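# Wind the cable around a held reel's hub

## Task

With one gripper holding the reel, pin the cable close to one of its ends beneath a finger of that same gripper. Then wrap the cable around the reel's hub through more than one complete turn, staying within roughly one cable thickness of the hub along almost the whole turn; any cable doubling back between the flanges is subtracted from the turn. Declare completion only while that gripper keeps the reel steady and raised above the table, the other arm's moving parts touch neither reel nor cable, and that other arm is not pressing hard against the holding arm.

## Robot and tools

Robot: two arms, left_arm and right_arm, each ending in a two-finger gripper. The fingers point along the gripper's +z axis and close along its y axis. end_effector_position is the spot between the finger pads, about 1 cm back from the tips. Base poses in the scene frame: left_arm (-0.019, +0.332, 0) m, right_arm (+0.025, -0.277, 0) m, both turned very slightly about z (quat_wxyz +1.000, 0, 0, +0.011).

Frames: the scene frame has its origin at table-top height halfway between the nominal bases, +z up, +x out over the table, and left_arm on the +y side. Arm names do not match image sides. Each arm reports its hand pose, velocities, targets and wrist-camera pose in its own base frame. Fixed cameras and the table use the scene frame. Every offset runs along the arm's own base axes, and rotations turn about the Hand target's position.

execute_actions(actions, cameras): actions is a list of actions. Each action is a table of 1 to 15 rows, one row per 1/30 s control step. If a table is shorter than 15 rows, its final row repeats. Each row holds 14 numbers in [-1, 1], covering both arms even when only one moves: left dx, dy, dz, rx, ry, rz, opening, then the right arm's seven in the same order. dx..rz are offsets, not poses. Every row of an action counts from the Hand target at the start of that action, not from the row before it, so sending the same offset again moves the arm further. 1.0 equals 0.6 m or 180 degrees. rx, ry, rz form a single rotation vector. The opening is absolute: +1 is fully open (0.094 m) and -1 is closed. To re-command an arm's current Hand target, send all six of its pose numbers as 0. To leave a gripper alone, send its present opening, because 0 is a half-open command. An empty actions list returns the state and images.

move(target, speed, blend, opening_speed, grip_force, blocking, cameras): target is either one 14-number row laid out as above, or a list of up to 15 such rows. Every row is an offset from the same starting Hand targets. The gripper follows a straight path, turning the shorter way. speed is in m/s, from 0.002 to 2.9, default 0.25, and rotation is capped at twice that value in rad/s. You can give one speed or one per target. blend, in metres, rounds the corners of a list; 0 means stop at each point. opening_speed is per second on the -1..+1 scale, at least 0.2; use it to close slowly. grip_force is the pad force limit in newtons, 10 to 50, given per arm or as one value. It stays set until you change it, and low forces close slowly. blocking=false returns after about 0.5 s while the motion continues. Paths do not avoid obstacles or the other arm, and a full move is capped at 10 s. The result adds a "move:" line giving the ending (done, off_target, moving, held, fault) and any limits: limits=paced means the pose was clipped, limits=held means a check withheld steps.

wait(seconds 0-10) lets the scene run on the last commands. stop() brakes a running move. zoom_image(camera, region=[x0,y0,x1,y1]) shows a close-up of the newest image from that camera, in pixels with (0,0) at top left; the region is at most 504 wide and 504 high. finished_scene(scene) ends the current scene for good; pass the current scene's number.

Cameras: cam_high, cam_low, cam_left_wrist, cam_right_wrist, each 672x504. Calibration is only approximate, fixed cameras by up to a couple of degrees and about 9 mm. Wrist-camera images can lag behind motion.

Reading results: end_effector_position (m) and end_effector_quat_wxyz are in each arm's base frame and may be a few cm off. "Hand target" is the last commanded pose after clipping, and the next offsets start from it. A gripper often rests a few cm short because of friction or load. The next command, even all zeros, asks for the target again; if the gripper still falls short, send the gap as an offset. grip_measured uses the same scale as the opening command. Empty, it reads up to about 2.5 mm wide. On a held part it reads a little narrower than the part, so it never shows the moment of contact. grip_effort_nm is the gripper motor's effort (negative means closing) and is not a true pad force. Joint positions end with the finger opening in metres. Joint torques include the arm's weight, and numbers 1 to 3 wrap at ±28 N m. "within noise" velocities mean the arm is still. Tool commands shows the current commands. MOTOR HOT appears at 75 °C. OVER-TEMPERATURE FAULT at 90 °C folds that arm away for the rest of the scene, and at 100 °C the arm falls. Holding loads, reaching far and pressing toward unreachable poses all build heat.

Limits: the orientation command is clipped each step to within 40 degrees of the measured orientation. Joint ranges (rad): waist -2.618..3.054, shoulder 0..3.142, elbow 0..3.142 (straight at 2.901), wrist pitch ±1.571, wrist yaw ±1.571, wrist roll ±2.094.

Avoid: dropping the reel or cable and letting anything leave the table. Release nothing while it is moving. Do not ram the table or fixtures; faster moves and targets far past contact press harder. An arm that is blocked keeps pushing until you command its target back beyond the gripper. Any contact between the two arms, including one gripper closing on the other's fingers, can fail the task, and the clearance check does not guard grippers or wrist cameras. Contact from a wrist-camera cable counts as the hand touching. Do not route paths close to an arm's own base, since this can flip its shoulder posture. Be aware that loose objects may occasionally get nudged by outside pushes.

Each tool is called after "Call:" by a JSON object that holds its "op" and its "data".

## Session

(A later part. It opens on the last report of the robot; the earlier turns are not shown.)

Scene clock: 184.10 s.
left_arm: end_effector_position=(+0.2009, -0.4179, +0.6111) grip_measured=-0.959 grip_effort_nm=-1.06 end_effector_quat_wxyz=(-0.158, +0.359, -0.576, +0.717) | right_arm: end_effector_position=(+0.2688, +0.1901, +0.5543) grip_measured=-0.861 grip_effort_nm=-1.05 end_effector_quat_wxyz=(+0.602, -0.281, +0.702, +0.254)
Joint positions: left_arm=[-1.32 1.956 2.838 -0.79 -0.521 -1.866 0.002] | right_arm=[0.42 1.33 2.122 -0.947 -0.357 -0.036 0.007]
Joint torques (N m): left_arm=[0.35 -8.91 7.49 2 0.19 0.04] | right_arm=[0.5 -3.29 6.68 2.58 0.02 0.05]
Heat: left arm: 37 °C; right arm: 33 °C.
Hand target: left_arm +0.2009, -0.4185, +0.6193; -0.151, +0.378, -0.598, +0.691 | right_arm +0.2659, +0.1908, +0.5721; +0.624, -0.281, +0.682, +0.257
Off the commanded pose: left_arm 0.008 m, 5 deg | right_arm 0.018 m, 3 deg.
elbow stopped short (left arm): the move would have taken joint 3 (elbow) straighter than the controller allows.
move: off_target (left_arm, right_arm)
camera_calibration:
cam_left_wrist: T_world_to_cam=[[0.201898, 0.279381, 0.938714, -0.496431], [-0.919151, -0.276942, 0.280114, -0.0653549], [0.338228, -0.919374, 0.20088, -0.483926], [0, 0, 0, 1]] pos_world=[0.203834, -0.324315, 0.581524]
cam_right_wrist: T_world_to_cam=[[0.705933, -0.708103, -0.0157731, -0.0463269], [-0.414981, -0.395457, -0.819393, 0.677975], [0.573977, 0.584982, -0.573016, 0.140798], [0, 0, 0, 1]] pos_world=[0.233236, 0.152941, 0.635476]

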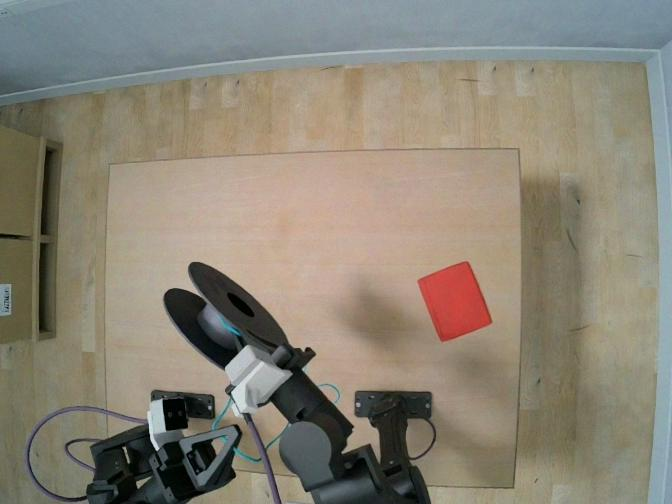

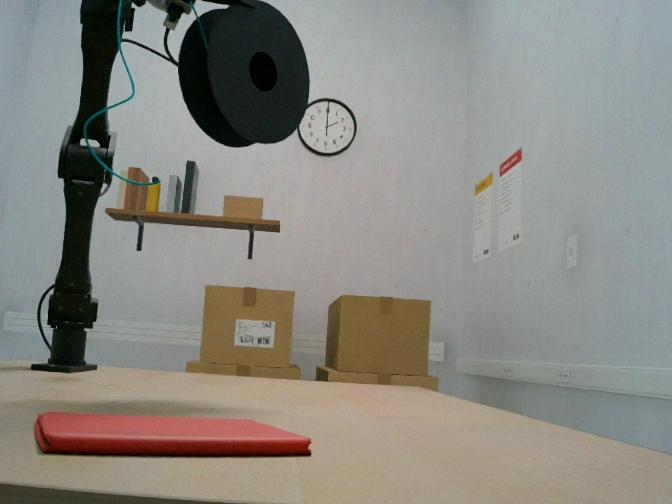

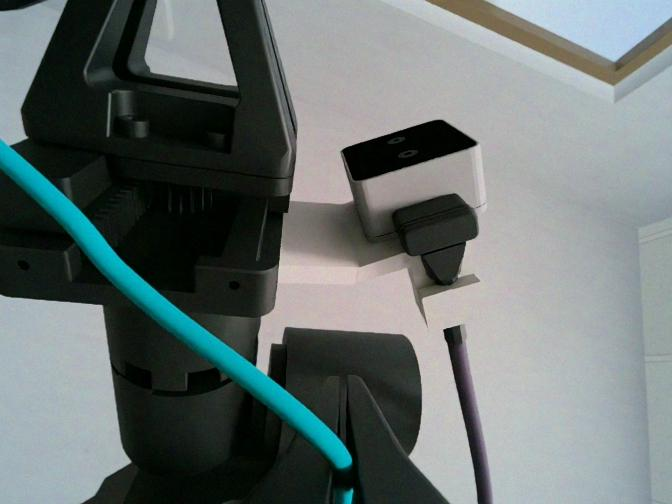

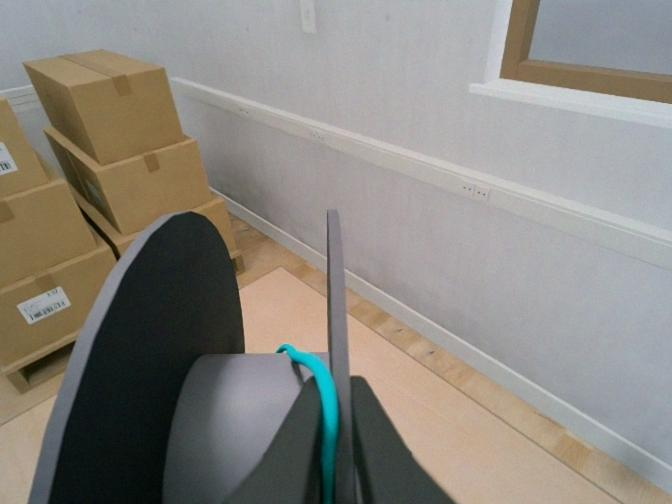

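Call:
{"op": "move", "data": {"target": [[0.1,0.099,0.04,0,0,0,-1,0,0,0,0,0,0,-1]], "speed": 0.07, "cameras": ["all"]}}

Call:
{"op": "zoom_image", "data": {"camera": "cam_high", "region": [120, 220, 340, 440]}}

Scene clock: 186.70 s.
left_arm: end_effector_position=(+0.2693, -0.3763, +0.6249) grip_measured=-0.959 grip_effort_nm=-1.05 end_effector_quat_wxyz=(-0.161, +0.351, -0.565, +0.729) | right_arm: end_effector_position=(+0.2691, +0.1898, +0.5543) grip_measured=-0.861 grip_effort_nm=-1.04 end_effector_quat_wxyz=(+0.603, -0.281, +0.703, +0.253)
Joint positions: left_arm=[-1.047 1.935 2.845 -0.79 -0.247 -1.88 0.002] | right_arm=[0.42 1.33 2.122 -0.947 -0.354 -0.036 0.007]
Joint torques (N m): left_arm=[0.5 -12.51 6.69 1.84 0.12 -0.03] | right_arm=[0.5 -3.3 6.71 2.59 -0.04 0.06]
Heat: left arm: 37 °C; right arm: 33 °C.
Hand target: left_arm +0.2609, -0.3589, +0.6435; -0.151, +0.378, -0.597, +0.691 | right_arm +0.2658, +0.1908, +0.5721; +0.624, -0.281, +0.682, +0.257
Off the commanded pose: left_arm 0.026 m, 7 deg | right_arm 0.018 m, 3 deg.
elbow stopped short (left arm): the move would have taken joint 3 (elbow) straighter than the controller allows.
move: off_target (left_arm, right_arm)
camera_calibration:
cam_left_wrist: T_world_to_cam=[[0.176885, 0.302461, 0.936605, -0.517968], [-0.926892, -0.26887, 0.261878, 0.0216822], [0.331032, -0.914454, 0.232789, -0.487623], [0, 0, 0, 1]] pos_world=[0.273137, -0.283414, 0.592967]
cam_right_wrist: T_world_to_cam=[[0.704072, -0.709962, -0.01537, -0.0461514], [-0.415878, -0.394691, -0.819307, 0.678016], [0.57561, 0.583244, -0.573149, 0.14077], [0, 0, 0, 1]] pos_world=[0.233438, 0.152738, 0.635476]

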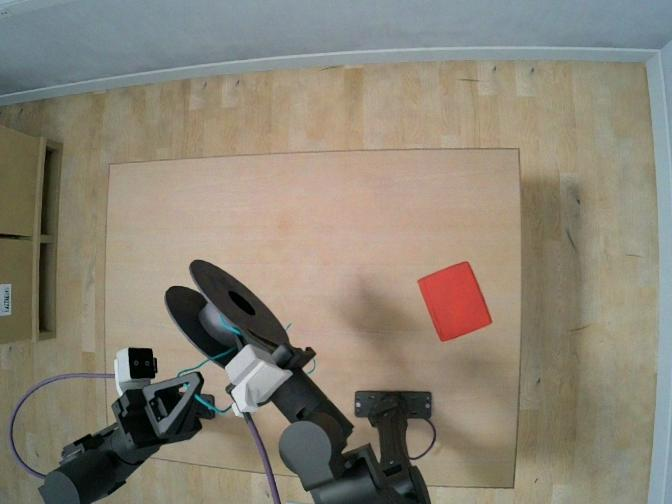

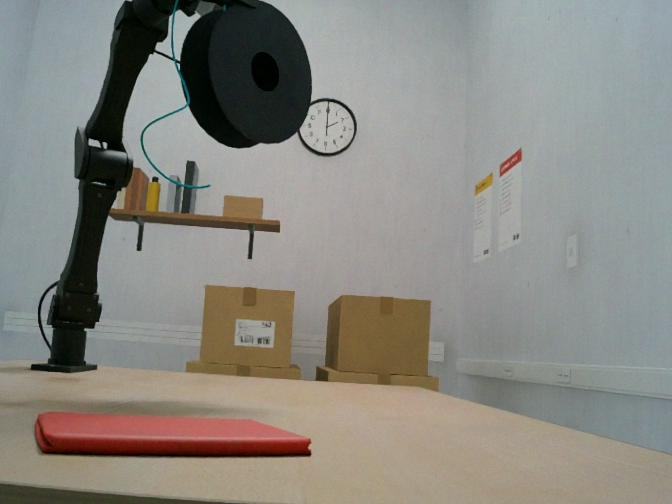

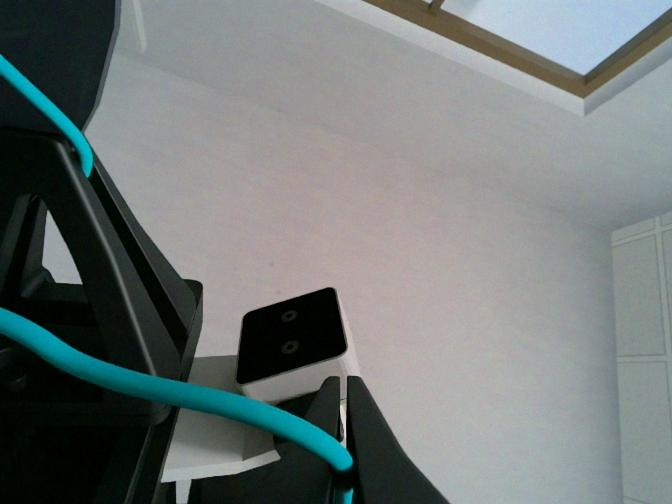

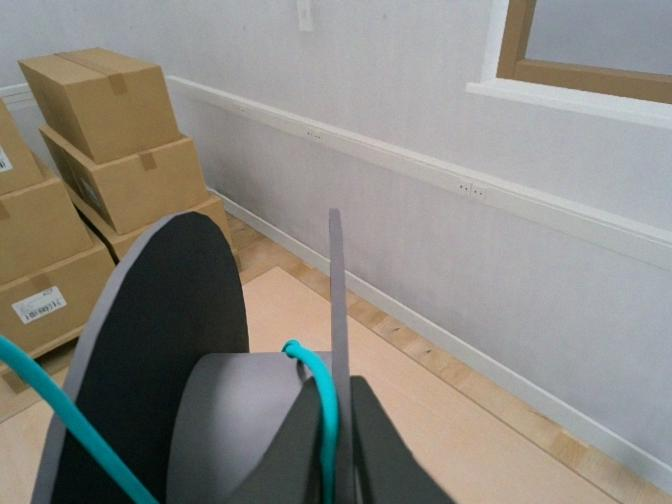

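Scaled by 2.291 from the camera's 672x504 image, which has a finer 960x720 frame.

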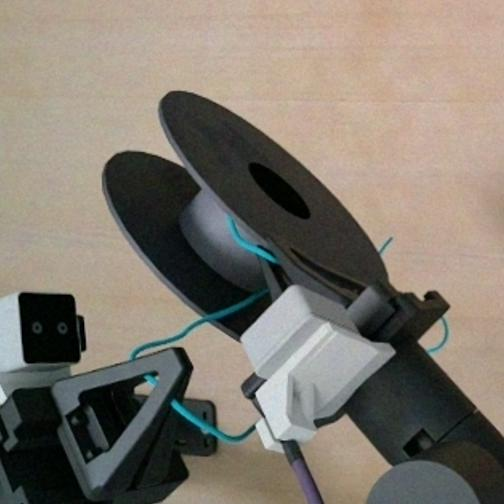

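Call:
{"op": "move", "data": {"target": [[0,0,-0.03,0,0,0,-1,0,0,0,0,0,0,-1],[0,0,-0.03,0,0,0,-0.88,0,0,0,0,0,0,-1],[0.1965,0.152,-0.06,0,0,0,-0.88,0,0,0,0,0,0,-1],[0.1965,0.152,-0.06,0,0,0,-1,0,0,0,0,0,0,-1]], "speed": 0.07, "cameras": ["all"]}}

Call:
{"op": "zoom_image", "data": {"camera": "cam_high", "region": [80, 200, 300, 420]}}

Scene clock: 192.70 s.
left_arm: end_effector_position=(+0.3691, -0.2762, +0.5946) grip_measured=-0.953 grip_effort_nm=-1.05 end_effector_quat_wxyz=(-0.132, +0.374, -0.603, +0.692) | right_arm: end_effector_position=(+0.2728, +0.1912, +0.5623) grip_measured=-0.861 grip_effort_nm=-1.04 end_effector_quat_wxyz=(+0.616, -0.280, +0.691, +0.254)
Joint positions: left_arm=[-0.529 1.931 2.845 -0.92 0.299 -1.935 0.002] | right_arm=[0.42 1.336 2.122 -0.906 -0.353 -0.035 0.007]
Joint torques (N m): left_arm=[1.68 -8.64 6.75 2.34 -0.22 0.02] | right_arm=[0.55 -3.66 6.94 2.13 -0.04 0.03]
Heat: left arm: 37 °C; right arm: 33 °C.
Hand target: left_arm +0.3787, -0.2678, +0.6074; -0.151, +0.378, -0.598, +0.691 | right_arm +0.2660, +0.1909, +0.5721; +0.624, -0.281, +0.682, +0.257
Off the commanded pose: left_arm 0.018 m, 2 deg | right_arm 0.012 m, 2 deg.
elbow stopped short (left arm): the move would have taken joint 3 (elbow) straighter than the controller allows.
move: off_target (left_arm, right_arm); target 2's new opening was sent with left_arm's hand 0.027 m and 3 deg from that target; target 4's new opening was sent with left_arm's hand 0.018 m and 2 deg from that target
camera_calibration:
cam_left_wrist: T_world_to_cam=[[0.282316, 0.229902, 0.931366, -0.593437], [-0.903775, -0.261824, 0.338583, 0.0967903], [0.321695, -0.937333, 0.133862, -0.366116], [0, 0, 0, 1]] pos_world=[0.372792, -0.181398, 0.568945]
cam_right_wrist: T_world_to_cam=[[0.703485, -0.7107, -0.00382758, -0.0537726], [-0.390132, -0.381658, -0.837934, 0.687629], [0.594059, 0.590967, -0.545758, 0.120462], [0, 0, 0, 1]] pos_world=[0.234533, 0.153034, 0.641725]

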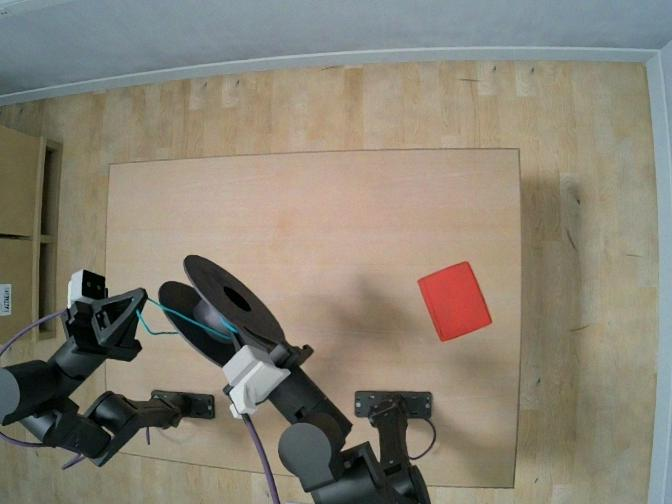

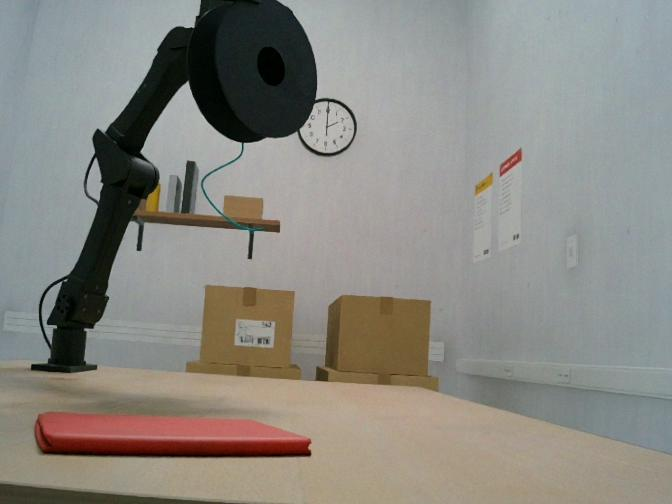

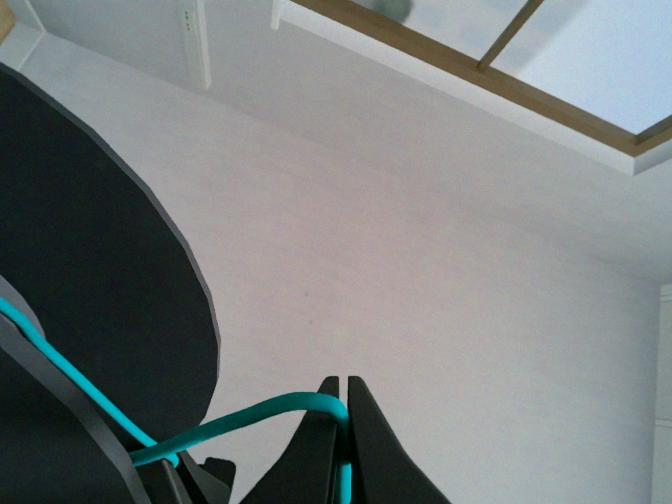

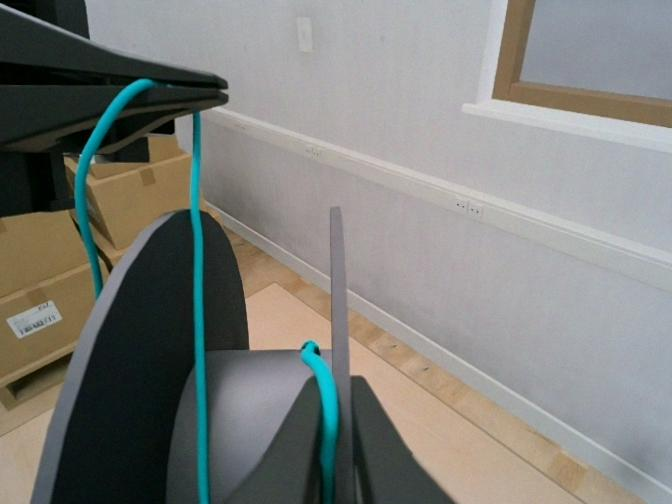

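Scaled by 2.291 from the camera's 672x504 image, which has a finer 960x720 frame.

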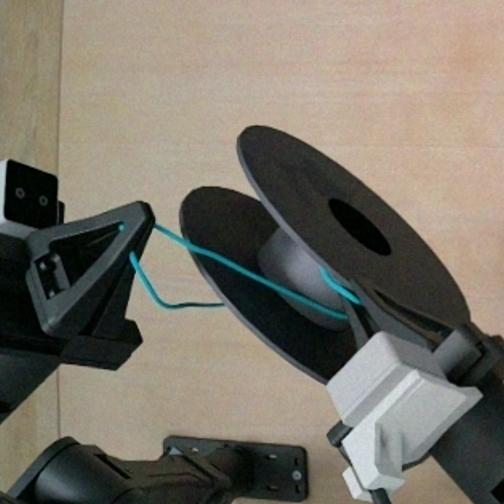

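Call:
{"op": "move", "data": {"target": [[0,0,0,0,0,0,-0.88,0,0,0,0,0,0,-1],[0.165,0.035,-0.08,0,0,0,-0.88,0,0,0,0,0,0,-1],[0.173,0.045,-0.2,0,0,0,-0.88,0,0,0,0,0,0,-1],[0.1,-0.03,-0.41,0.05,-0.05,0,-0.88,0,0,0,0,0,0,-1]], "speed": 0.08, "blend": [0,0.02,0.02,0], "cameras": ["all"]}}

Call:
{"op": "zoom_image", "data": {"camera": "cam_high", "region": [80, 200, 300, 420]}}

Scene clock: 199.00 s.
left_arm: end_effector_position=(+0.4235, -0.2965, +0.4000) grip_measured=-0.881 grip_effort_nm=0.04 end_effector_quat_wxyz=(-0.216, +0.258, -0.617, +0.712) | right_arm: end_effector_position=(+0.2845, +0.1855, +0.5232) grip_measured=-0.861 grip_effort_nm=-1.04 end_effector_quat_wxyz=(+0.567, -0.275, +0.744, +0.220)
Joint positions: left_arm=[-0.476 1.591 1.312 0.394 0.402 -1.719 0.006] | right_arm=[0.42 1.362 2.122 -1.034 -0.294 -0.065 0.007]
Joint torques (N m): left_arm=[0.62 -9.94 5.44 1.17 -0.88 0.21] | right_arm=[-0.06 -7.98 6.34 3.42 -0.79 0.27]
Heat: left arm: 38 °C; right arm: 33 °C.
Hand target: left_arm +0.4388, -0.2857, +0.3614; -0.226, +0.310, -0.636, +0.669 | right_arm +0.2660, +0.1909, +0.5720; +0.624, -0.281, +0.682, +0.257
Off the commanded pose: left_arm 0.043 m, 8 deg | right_arm 0.053 m, 11 deg.
elbow stopped short (left arm): the move would have taken joint 3 (elbow) straighter than the controller allows.
move: off_target (left_arm, right_arm)
camera_calibration:
cam_left_wrist: T_world_to_cam=[[0.0260018, 0.137873, 0.990108, -0.365052], [-0.968205, -0.243036, 0.0592695, 0.351135], [0.248804, -0.960169, 0.12717, -0.349893], [0, 0, 0, 1]] pos_world=[0.436517, -0.200287, 0.385125]
cam_right_wrist: T_world_to_cam=[[0.664436, -0.747217, -0.0138663, -0.0431345], [-0.503588, -0.433935, -0.747061, 0.651695], [0.552199, 0.503357, -0.664611, 0.185906], [0, 0, 0, 1]] pos_world=[0.254189, 0.156985, 0.609813]

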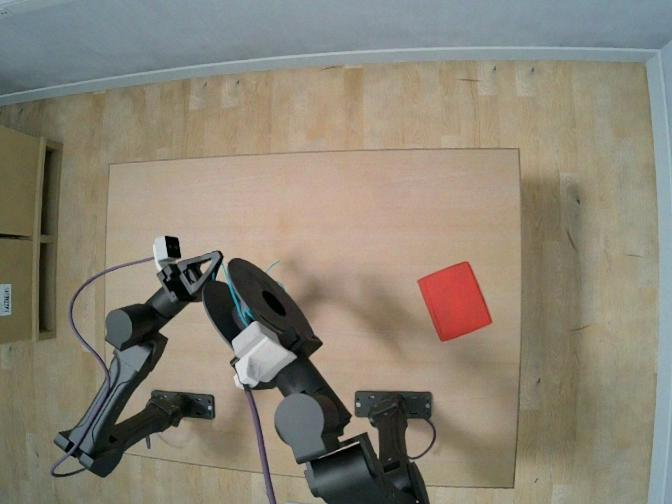

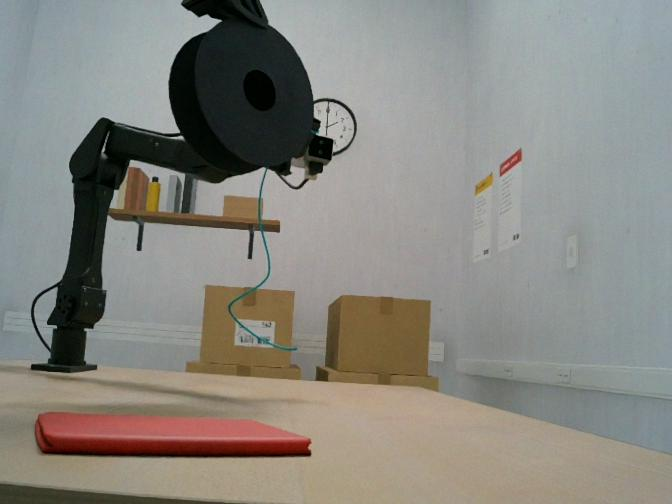

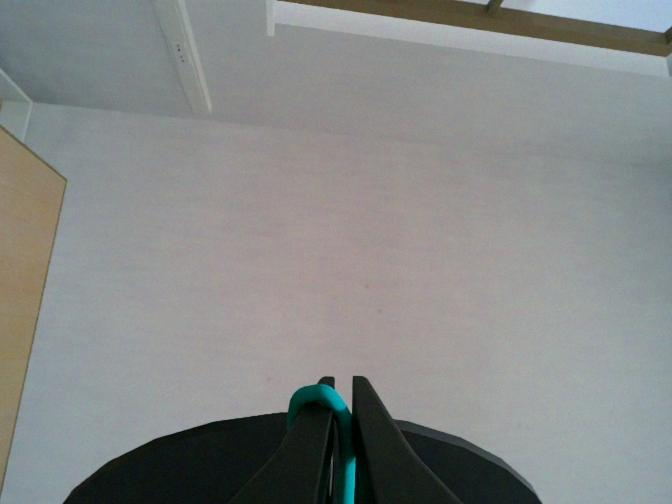

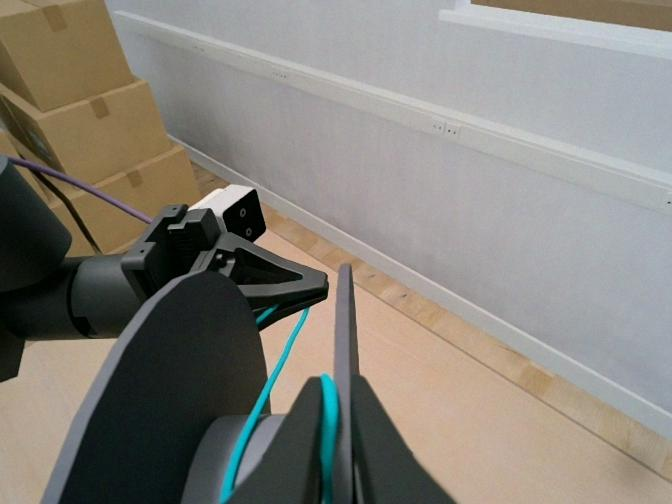

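Scaled by 2.291 from the camera's 672x504 image, which has a finer 960x720 frame.

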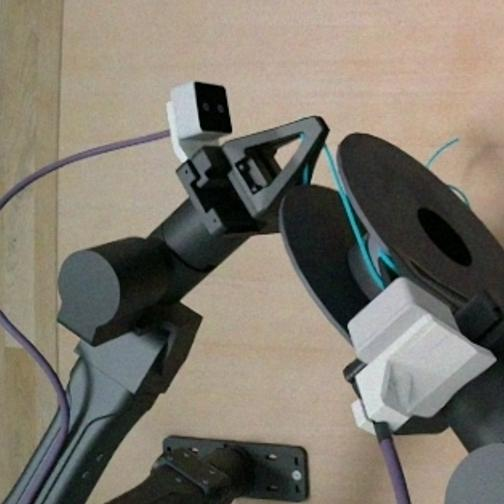

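Call:
{"op": "move", "data": {"target": [0.03,0.03,0.09,0,0,0,-0.84,0,0,0,0,0,0,-1], "speed": 0.06, "cameras": ["all"]}}

Call:
{"op": "zoom_image", "data": {"camera": "cam_right_wrist", "region": [100, 200, 460, 504]}}

Scene clock: 200.97 s.
left_arm: end_effector_position=(+0.4298, -0.2815, +0.4343) grip_measured=-0.842 grip_effort_nm=0.10 end_effector_quat_wxyz=(-0.207, +0.270, -0.629, +0.699) | right_arm: end_effector_position=(+0.2858, +0.1902, +0.5410) grip_measured=-0.861 grip_effort_nm=-1.04 end_effector_quat_wxyz=(+0.593, -0.277, +0.719, +0.233)
Joint positions: left_arm=[-0.429 1.593 1.495 0.167 0.447 -1.717 0.007] | right_arm=[0.42 1.362 2.122 -0.96 -0.316 -0.057 0.007]
Joint torques (N m): left_arm=[2.55 -6.99 11.15 1.37 -0.65 0.14] | right_arm=[0.25 -7.21 6.61 2.7 -0.5 0.26]
Heat: left arm: 37 °C; right arm: 34 °C.
Hand target: left_arm +0.4569, -0.2677, +0.4154; -0.226, +0.310, -0.636, +0.669 | right_arm +0.2660, +0.1909, +0.5721; +0.624, -0.281, +0.682, +0.258
Off the commanded pose: left_arm 0.036 m, 6 deg | right_arm 0.037 m, 6 deg.
move: off_target (left_arm, right_arm)
camera_calibration:
cam_left_wrist: T_world_to_cam=[[0.0642505, 0.113074, 0.991507, -0.425316], [-0.964928, -0.246374, 0.0906253, 0.342971], [0.254529, -0.962556, 0.0932784, -0.329834], [0, 0, 0, 1]] pos_world=[0.442221, -0.184892, 0.421388]
cam_right_wrist: T_world_to_cam=[[0.679493, -0.733672, -0.00380302, -0.0525267], [-0.448868, -0.411608, -0.793156, 0.672704], [0.580351, 0.540651, -0.609007, 0.149353], [0, 0, 0, 1]] pos_world=[0.250969, 0.157605, 0.624316]

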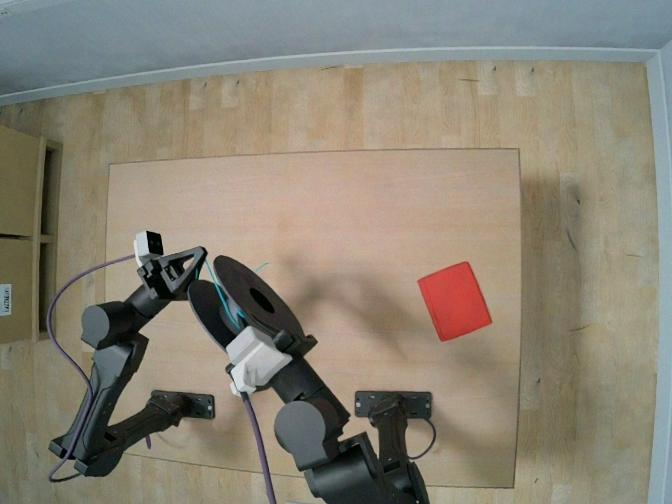

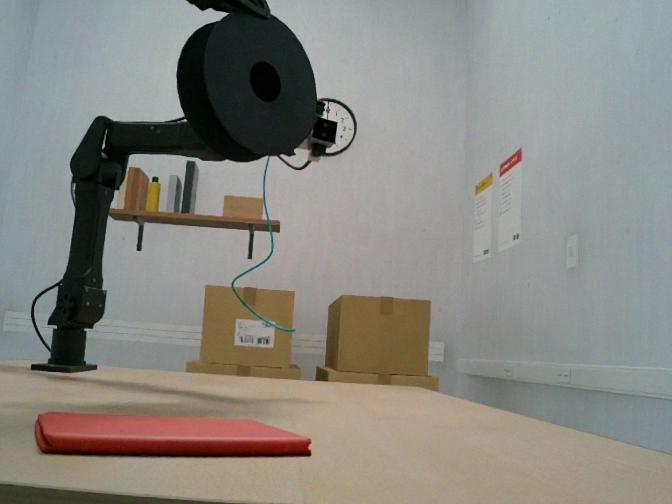

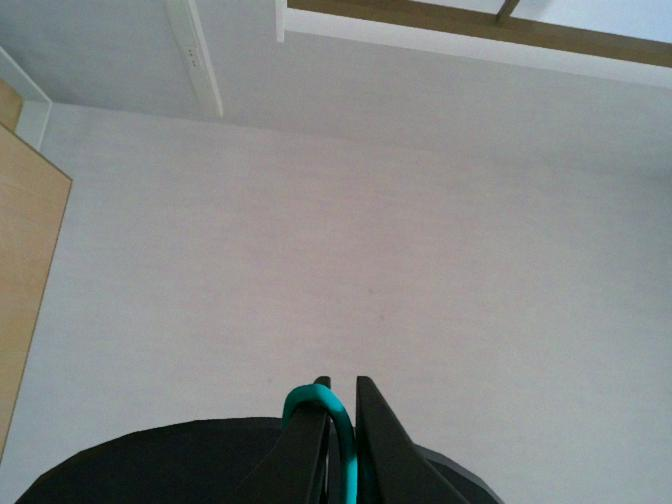

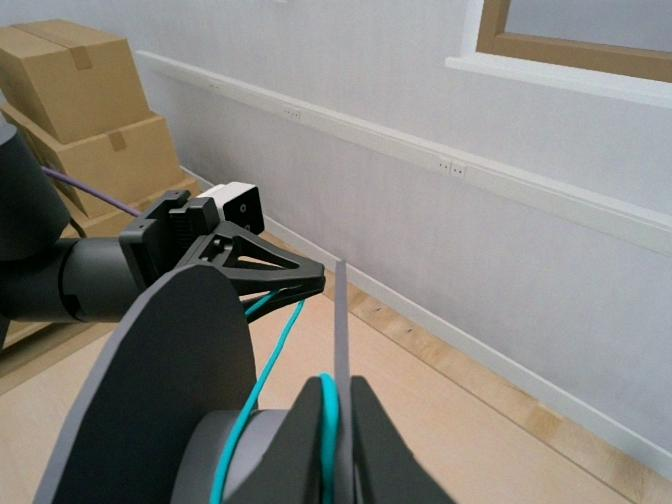

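Scaled by 1.400 from the camera's 672x504 image, which has a finer 960x720 frame.

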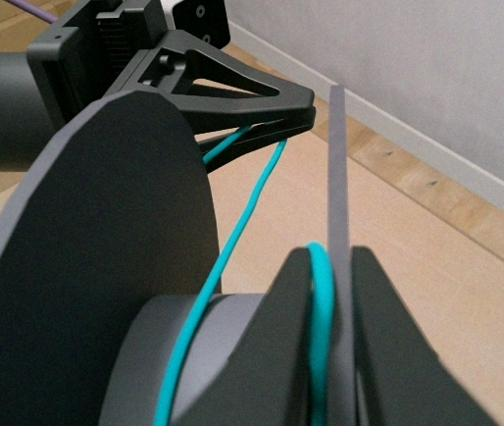

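Call:
{"op": "move", "data": {"target": [[-0.03,-0.02,0.0,0,0,0,-0.84,0,0,0,0,0,0,-1],[-0.03,-0.02,0.0,0,0,0,-0.3,0,0,0,0,0,0,-1]], "speed": 0.06, "opening_speed": 0.5, "cameras": ["all"]}}

Call:
{"op": "zoom_image", "data": {"camera": "cam_right_wrist", "region": [100, 200, 460, 504]}}

Scene clock: 204.13 s.
left_arm: end_effector_position=(+0.4295, -0.2870, +0.4327) grip_measured=-0.303 grip_effort_nm=0.12 end_effector_quat_wxyz=(-0.215, +0.279, -0.628, +0.694) | right_arm: end_effector_position=(+0.2858, +0.1878, +0.5335) grip_measured=-0.861 grip_effort_nm=-1.04 end_effector_quat_wxyz=(+0.582, -0.275, +0.731, +0.227)
Joint positions: left_arm=[-0.456 1.593 1.495 0.159 0.395 -1.712 0.033] | right_arm=[0.42 1.362 2.122 -0.991 -0.304 -0.058 0.007]
Joint torques (N m): left_arm=[0.32 -10.24 7.91 1.4 -0.67 0.12] | right_arm=[0.1 -7.49 6.41 3 -0.65 0.22]
Heat: left arm: 37 °C; right arm: 34 °C.
Hand target: left_arm +0.4388, -0.2798, +0.4154; -0.226, +0.310, -0.636, +0.669 | right_arm +0.2660, +0.1909, +0.5721; +0.624, -0.281, +0.682, +0.258
Off the commanded pose: left_arm 0.021 m, 5 deg | right_arm 0.043 m, 8 deg.
move: off_target (left_arm, right_arm); target 2's new opening was sent with left_arm's hand 0.019 m and 4 deg from that target
camera_calibration:
cam_left_wrist: T_world_to_cam=[[0.0662928, 0.1112, 0.991585, -0.424455], [-0.957823, -0.271385, 0.0944698, 0.329511], [0.279607, -0.956025, 0.0885187, -0.341656], [0, 0, 0, 1]] pos_world=[0.439281, -0.190008, 0.419997]
cam_right_wrist: T_world_to_cam=[[0.670339, -0.741984, -0.0102102, -0.0467176], [-0.474723, -0.418227, -0.774419, 0.664509], [0.570336, 0.52397, -0.632591, 0.164627], [0, 0, 0, 1]] pos_world=[0.252881, 0.156992, 0.618273]

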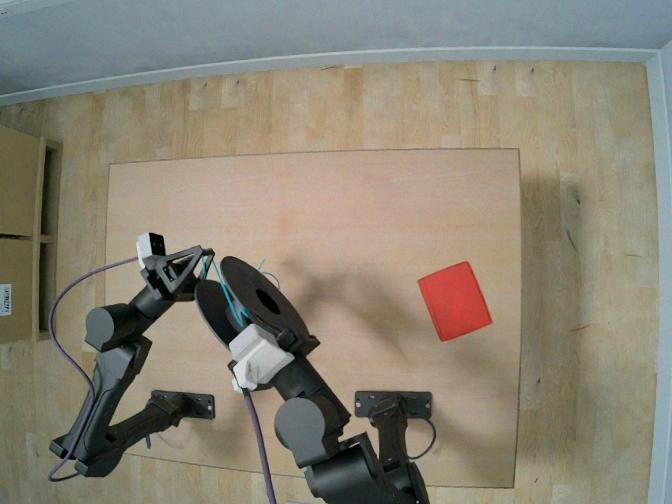

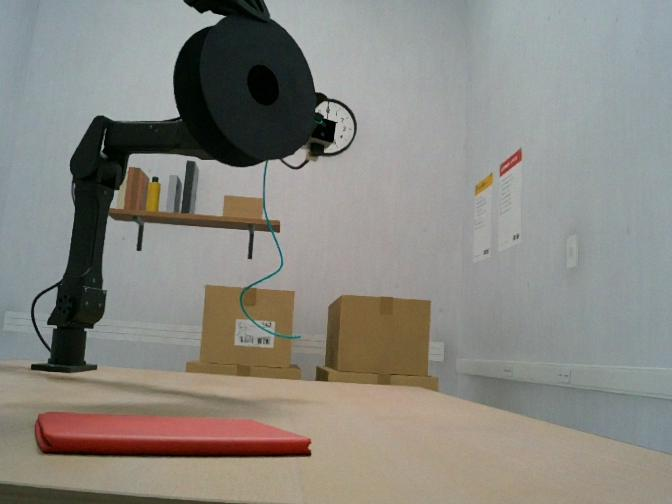

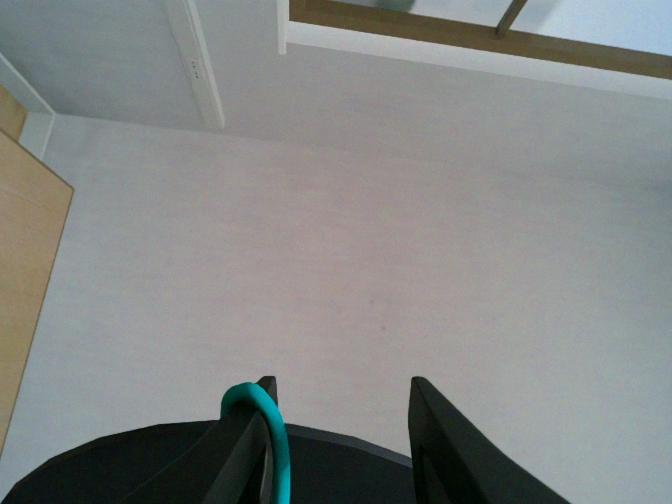

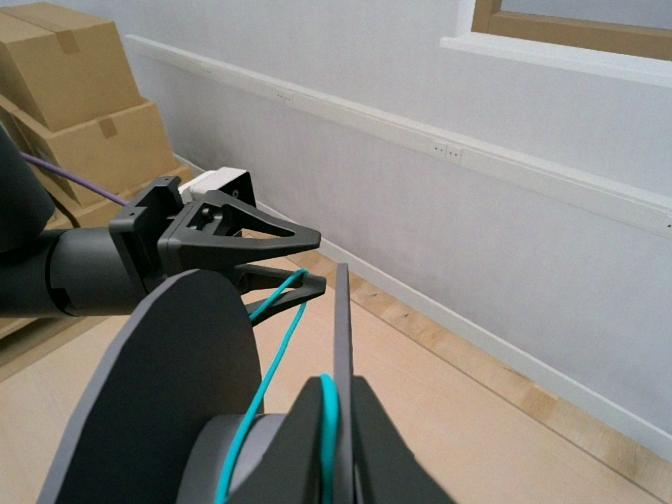

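Scaled by 1.400 from the camera's 672x504 image, which has a finer 960x720 frame.

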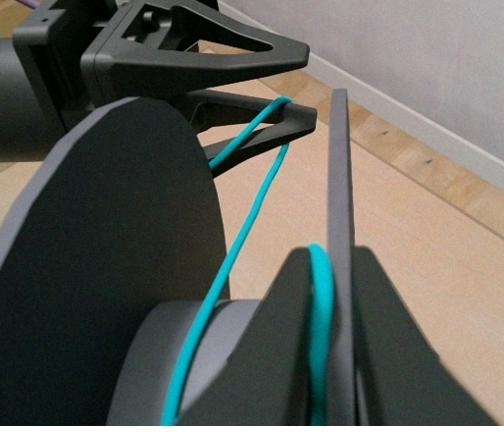

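Call:
{"op": "move", "data": {"target": [[0.03,0.03,0.05,0,0,0,-0.3,0,0,0,0,0,0,-1],[-0.08,0.145,0.05,0,0,0,-0.3,0,0,0,0,0,0,-1]], "speed": 0.08, "blend": 0.01, "cameras": ["all"]}}

Call:
{"op": "zoom_image", "data": {"camera": "cam_right_wrist", "region": [100, 200, 460, 504]}}

Call:
{"op": "zoom_image", "data": {"camera": "cam_high", "region": [120, 200, 340, 420]}}

Scene clock: 206.80 s.
left_arm: end_effector_position=(+0.3966, -0.1955, +0.4507) grip_measured=-0.302 grip_effort_nm=0.10 end_effector_quat_wxyz=(+0.227, -0.311, +0.630, -0.674) | right_arm: end_effector_position=(+0.2793, +0.1925, +0.5467) grip_measured=-0.861 grip_effort_nm=-1.05 end_effector_quat_wxyz=(+0.596, -0.282, +0.711, +0.246)
Joint positions: left_arm=[-0.25 1.362 1.406 -0.031 0.536 -1.711 0.033] | right_arm=[0.42 1.353 2.122 -0.949 -0.345 -0.048 0.007]
Joint torques (N m): left_arm=[0.61 -9.37 6.39 1.72 0.13 0.12] | right_arm=[0.43 -6.04 6.58 2.61 -0.15 0.17]
Heat: left arm: 37 °C; right arm: 34 °C.
Hand target: left_arm +0.3907, -0.1928, +0.4454; +0.226, -0.310, +0.636, -0.669 | right_arm +0.2659, +0.1908, +0.5722; +0.624, -0.281, +0.682, +0.257
Off the commanded pose: left_arm 0.008 m, 1 deg | right_arm 0.029 m, 5 deg.
move: off_target (right_arm)
camera_calibration:
cam_left_wrist: T_world_to_cam=[[0.101165, 0.0950378, 0.99032, -0.466726], [-0.933595, -0.334877, 0.127508, 0.284259], [0.343754, -0.937457, 0.0548487, -0.25335], [0, 0, 0, 1]] pos_world=[0.399689, -0.097956, 0.439859]
cam_right_wrist: T_world_to_cam=[[0.69848, -0.715542, -0.0112253, -0.0510998], [-0.430343, -0.407446, -0.805477, 0.676064], [0.571779, 0.56744, -0.592521, 0.143561], [0, 0, 0, 1]] pos_world=[0.244546, 0.157433, 0.629044]

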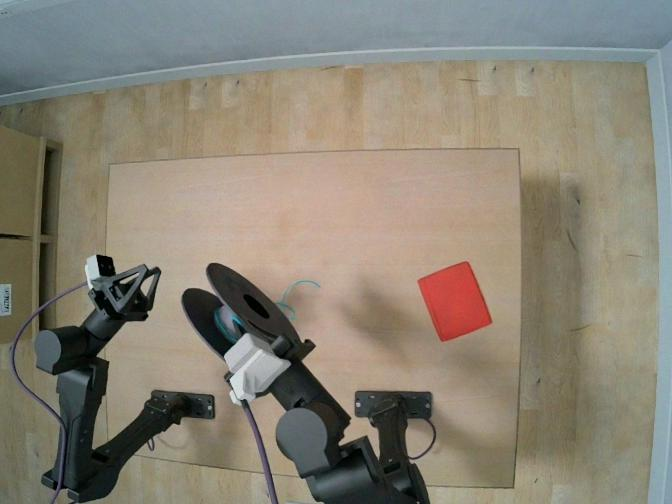

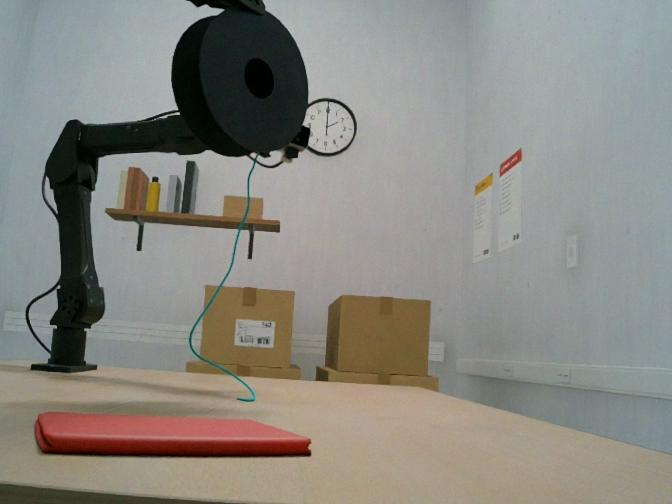

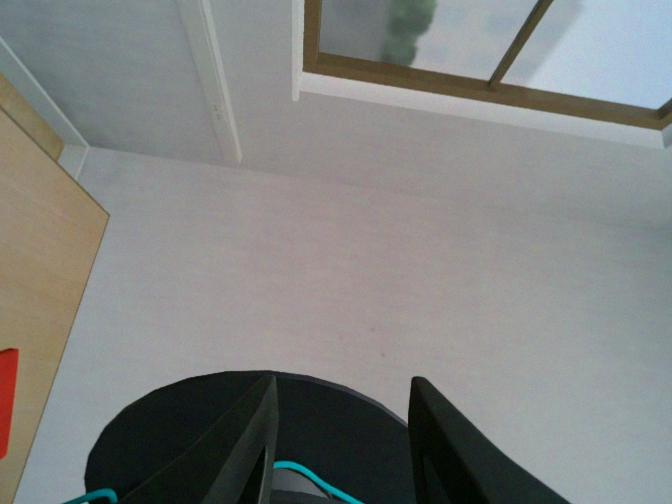

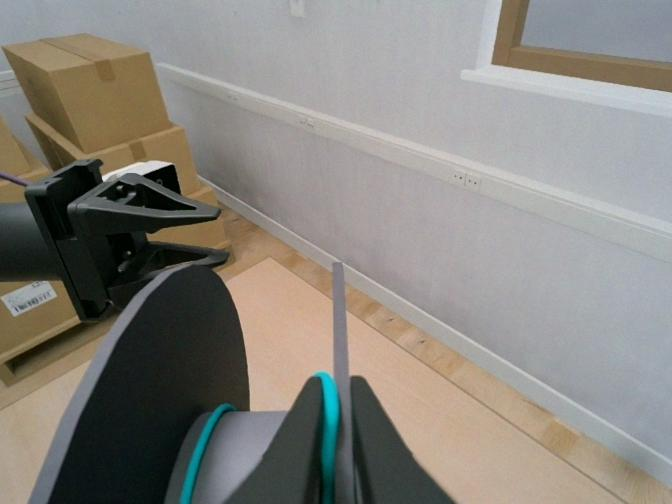

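Scaled by 1.400 from the camera's 672x504 image, which has a finer 960x720 frame.

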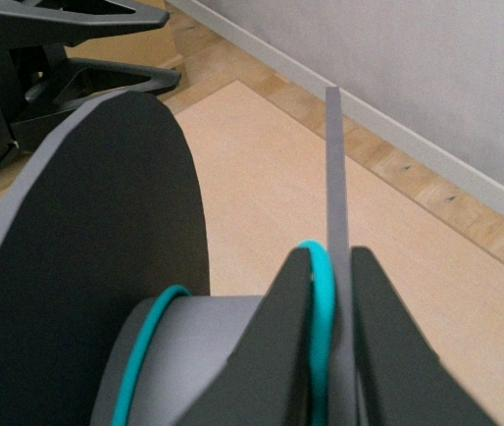

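Scaled by 2.291 from the camera's 672x504 image, which has a finer 960x720 frame.

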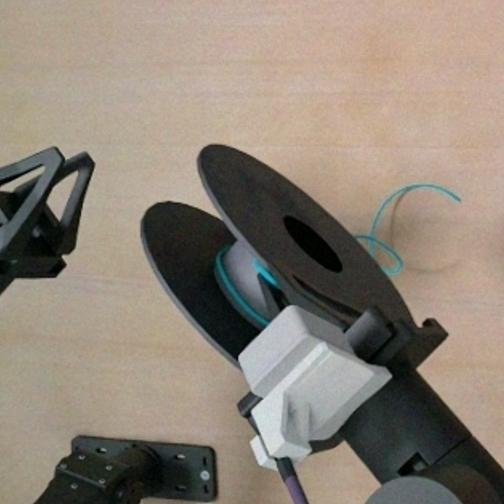

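Call:
{"op": "move", "data": {"target": [0.06,0.2,-0.22,0.2,-0.21,0,-0.3,0,0,0,0,0,0,-1], "speed": 0.2, "cameras": ["all"]}}

Call:
{"op": "zoom_image", "data": {"camera": "cam_low", "region": [160, 0, 330, 170]}}

Call:
{"op": "zoom_image", "data": {"camera": "cam_high", "region": [170, 240, 290, 360]}}

Scene clock: 210.77 s.
left_arm: end_effector_position=(+0.4260, -0.0744, +0.3261) grip_measured=-0.302 grip_effort_nm=0.10 end_effector_quat_wxyz=(+0.505, +0.003, +0.697, -0.509) | right_arm: end_effector_position=(+0.2793, +0.1925, +0.5467) grip_measured=-0.861 grip_effort_nm=-1.04 end_effector_quat_wxyz=(+0.596, -0.282, +0.711, +0.246)
Joint positions: left_arm=[0.176 1.457 0.964 0.541 0.969 -0.824 0.033] | right_arm=[0.42 1.353 2.122 -0.949 -0.345 -0.048 0.007]
Joint torques (N m): left_arm=[0.54 -7.05 6.68 1.73 0.09 0.14] | right_arm=[0.4 -6.04 6.61 2.61 -0.15 0.17]
Heat: left arm: 37 °C; right arm: 34 °C.
Hand target: left_arm +0.4268, -0.0728, +0.3134; +0.500, +0.003, +0.702, -0.507 | right_arm +0.2659, +0.1908, +0.5722; +0.624, -0.281, +0.682, +0.257
Off the commanded pose: left_arm 0.013 m, 1 deg | right_arm 0.029 m, 5 deg.
move: off_target (left_arm, right_arm)
camera_calibration:
cam_left_wrist: T_world_to_cam=[[-0.504522, -0.49098, 0.710209, -0.052023], [-0.745496, -0.167222, -0.645192, 0.552371], [0.435539, -0.854971, -0.281656, -0.0661828], [0, 0, 0, 1]] pos_world=[0.414368, 0.0102417, 0.374692]
cam_right_wrist: T_world_to_cam=[[0.69848, -0.715542, -0.0112253, -0.0510998], [-0.430343, -0.407446, -0.805477, 0.676064], [0.571779, 0.56744, -0.592521, 0.143561], [0, 0, 0, 1]] pos_world=[0.244546, 0.157433, 0.629044]

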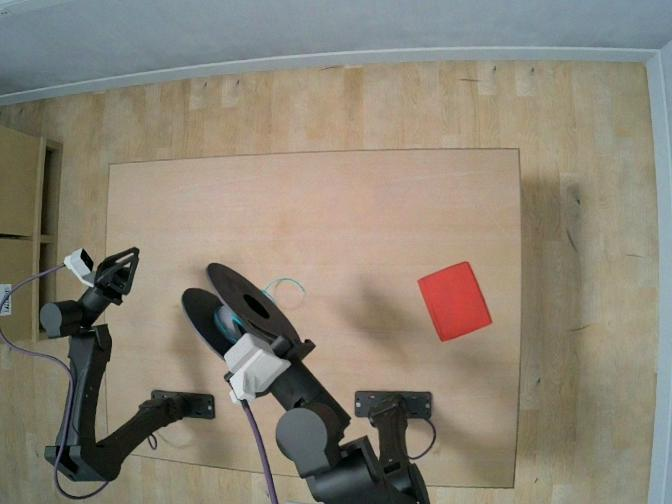

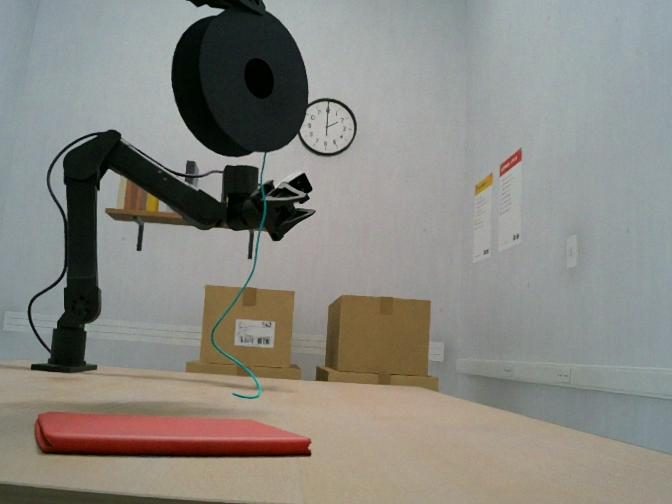

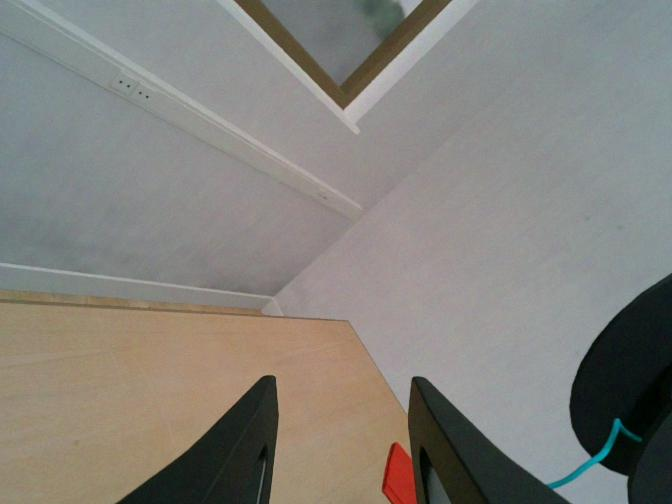

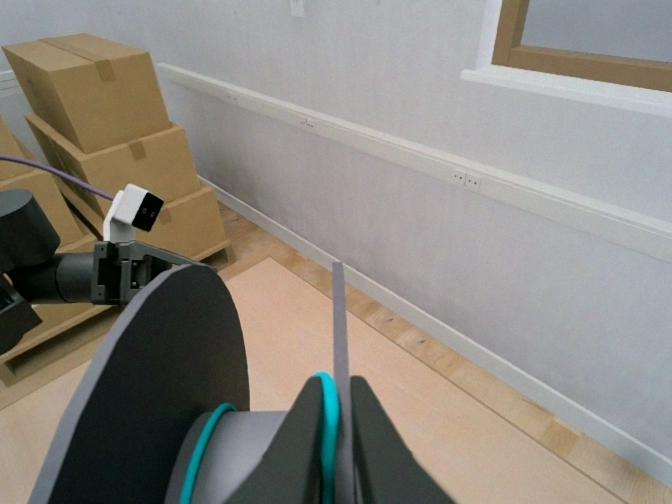

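Scaled by 2.965 from the camera's 672x504 image, which has a finer 960x720 frame.

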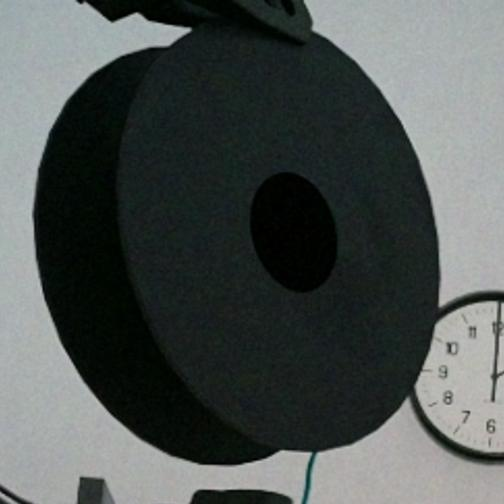

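Scaled by 4.200 from the camera's 672x504 image, which has a finer 960x720 frame.

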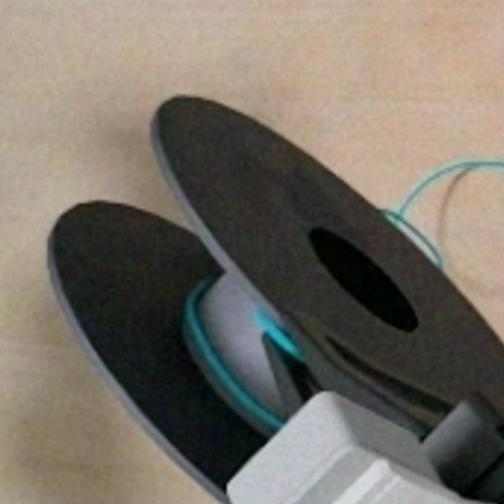

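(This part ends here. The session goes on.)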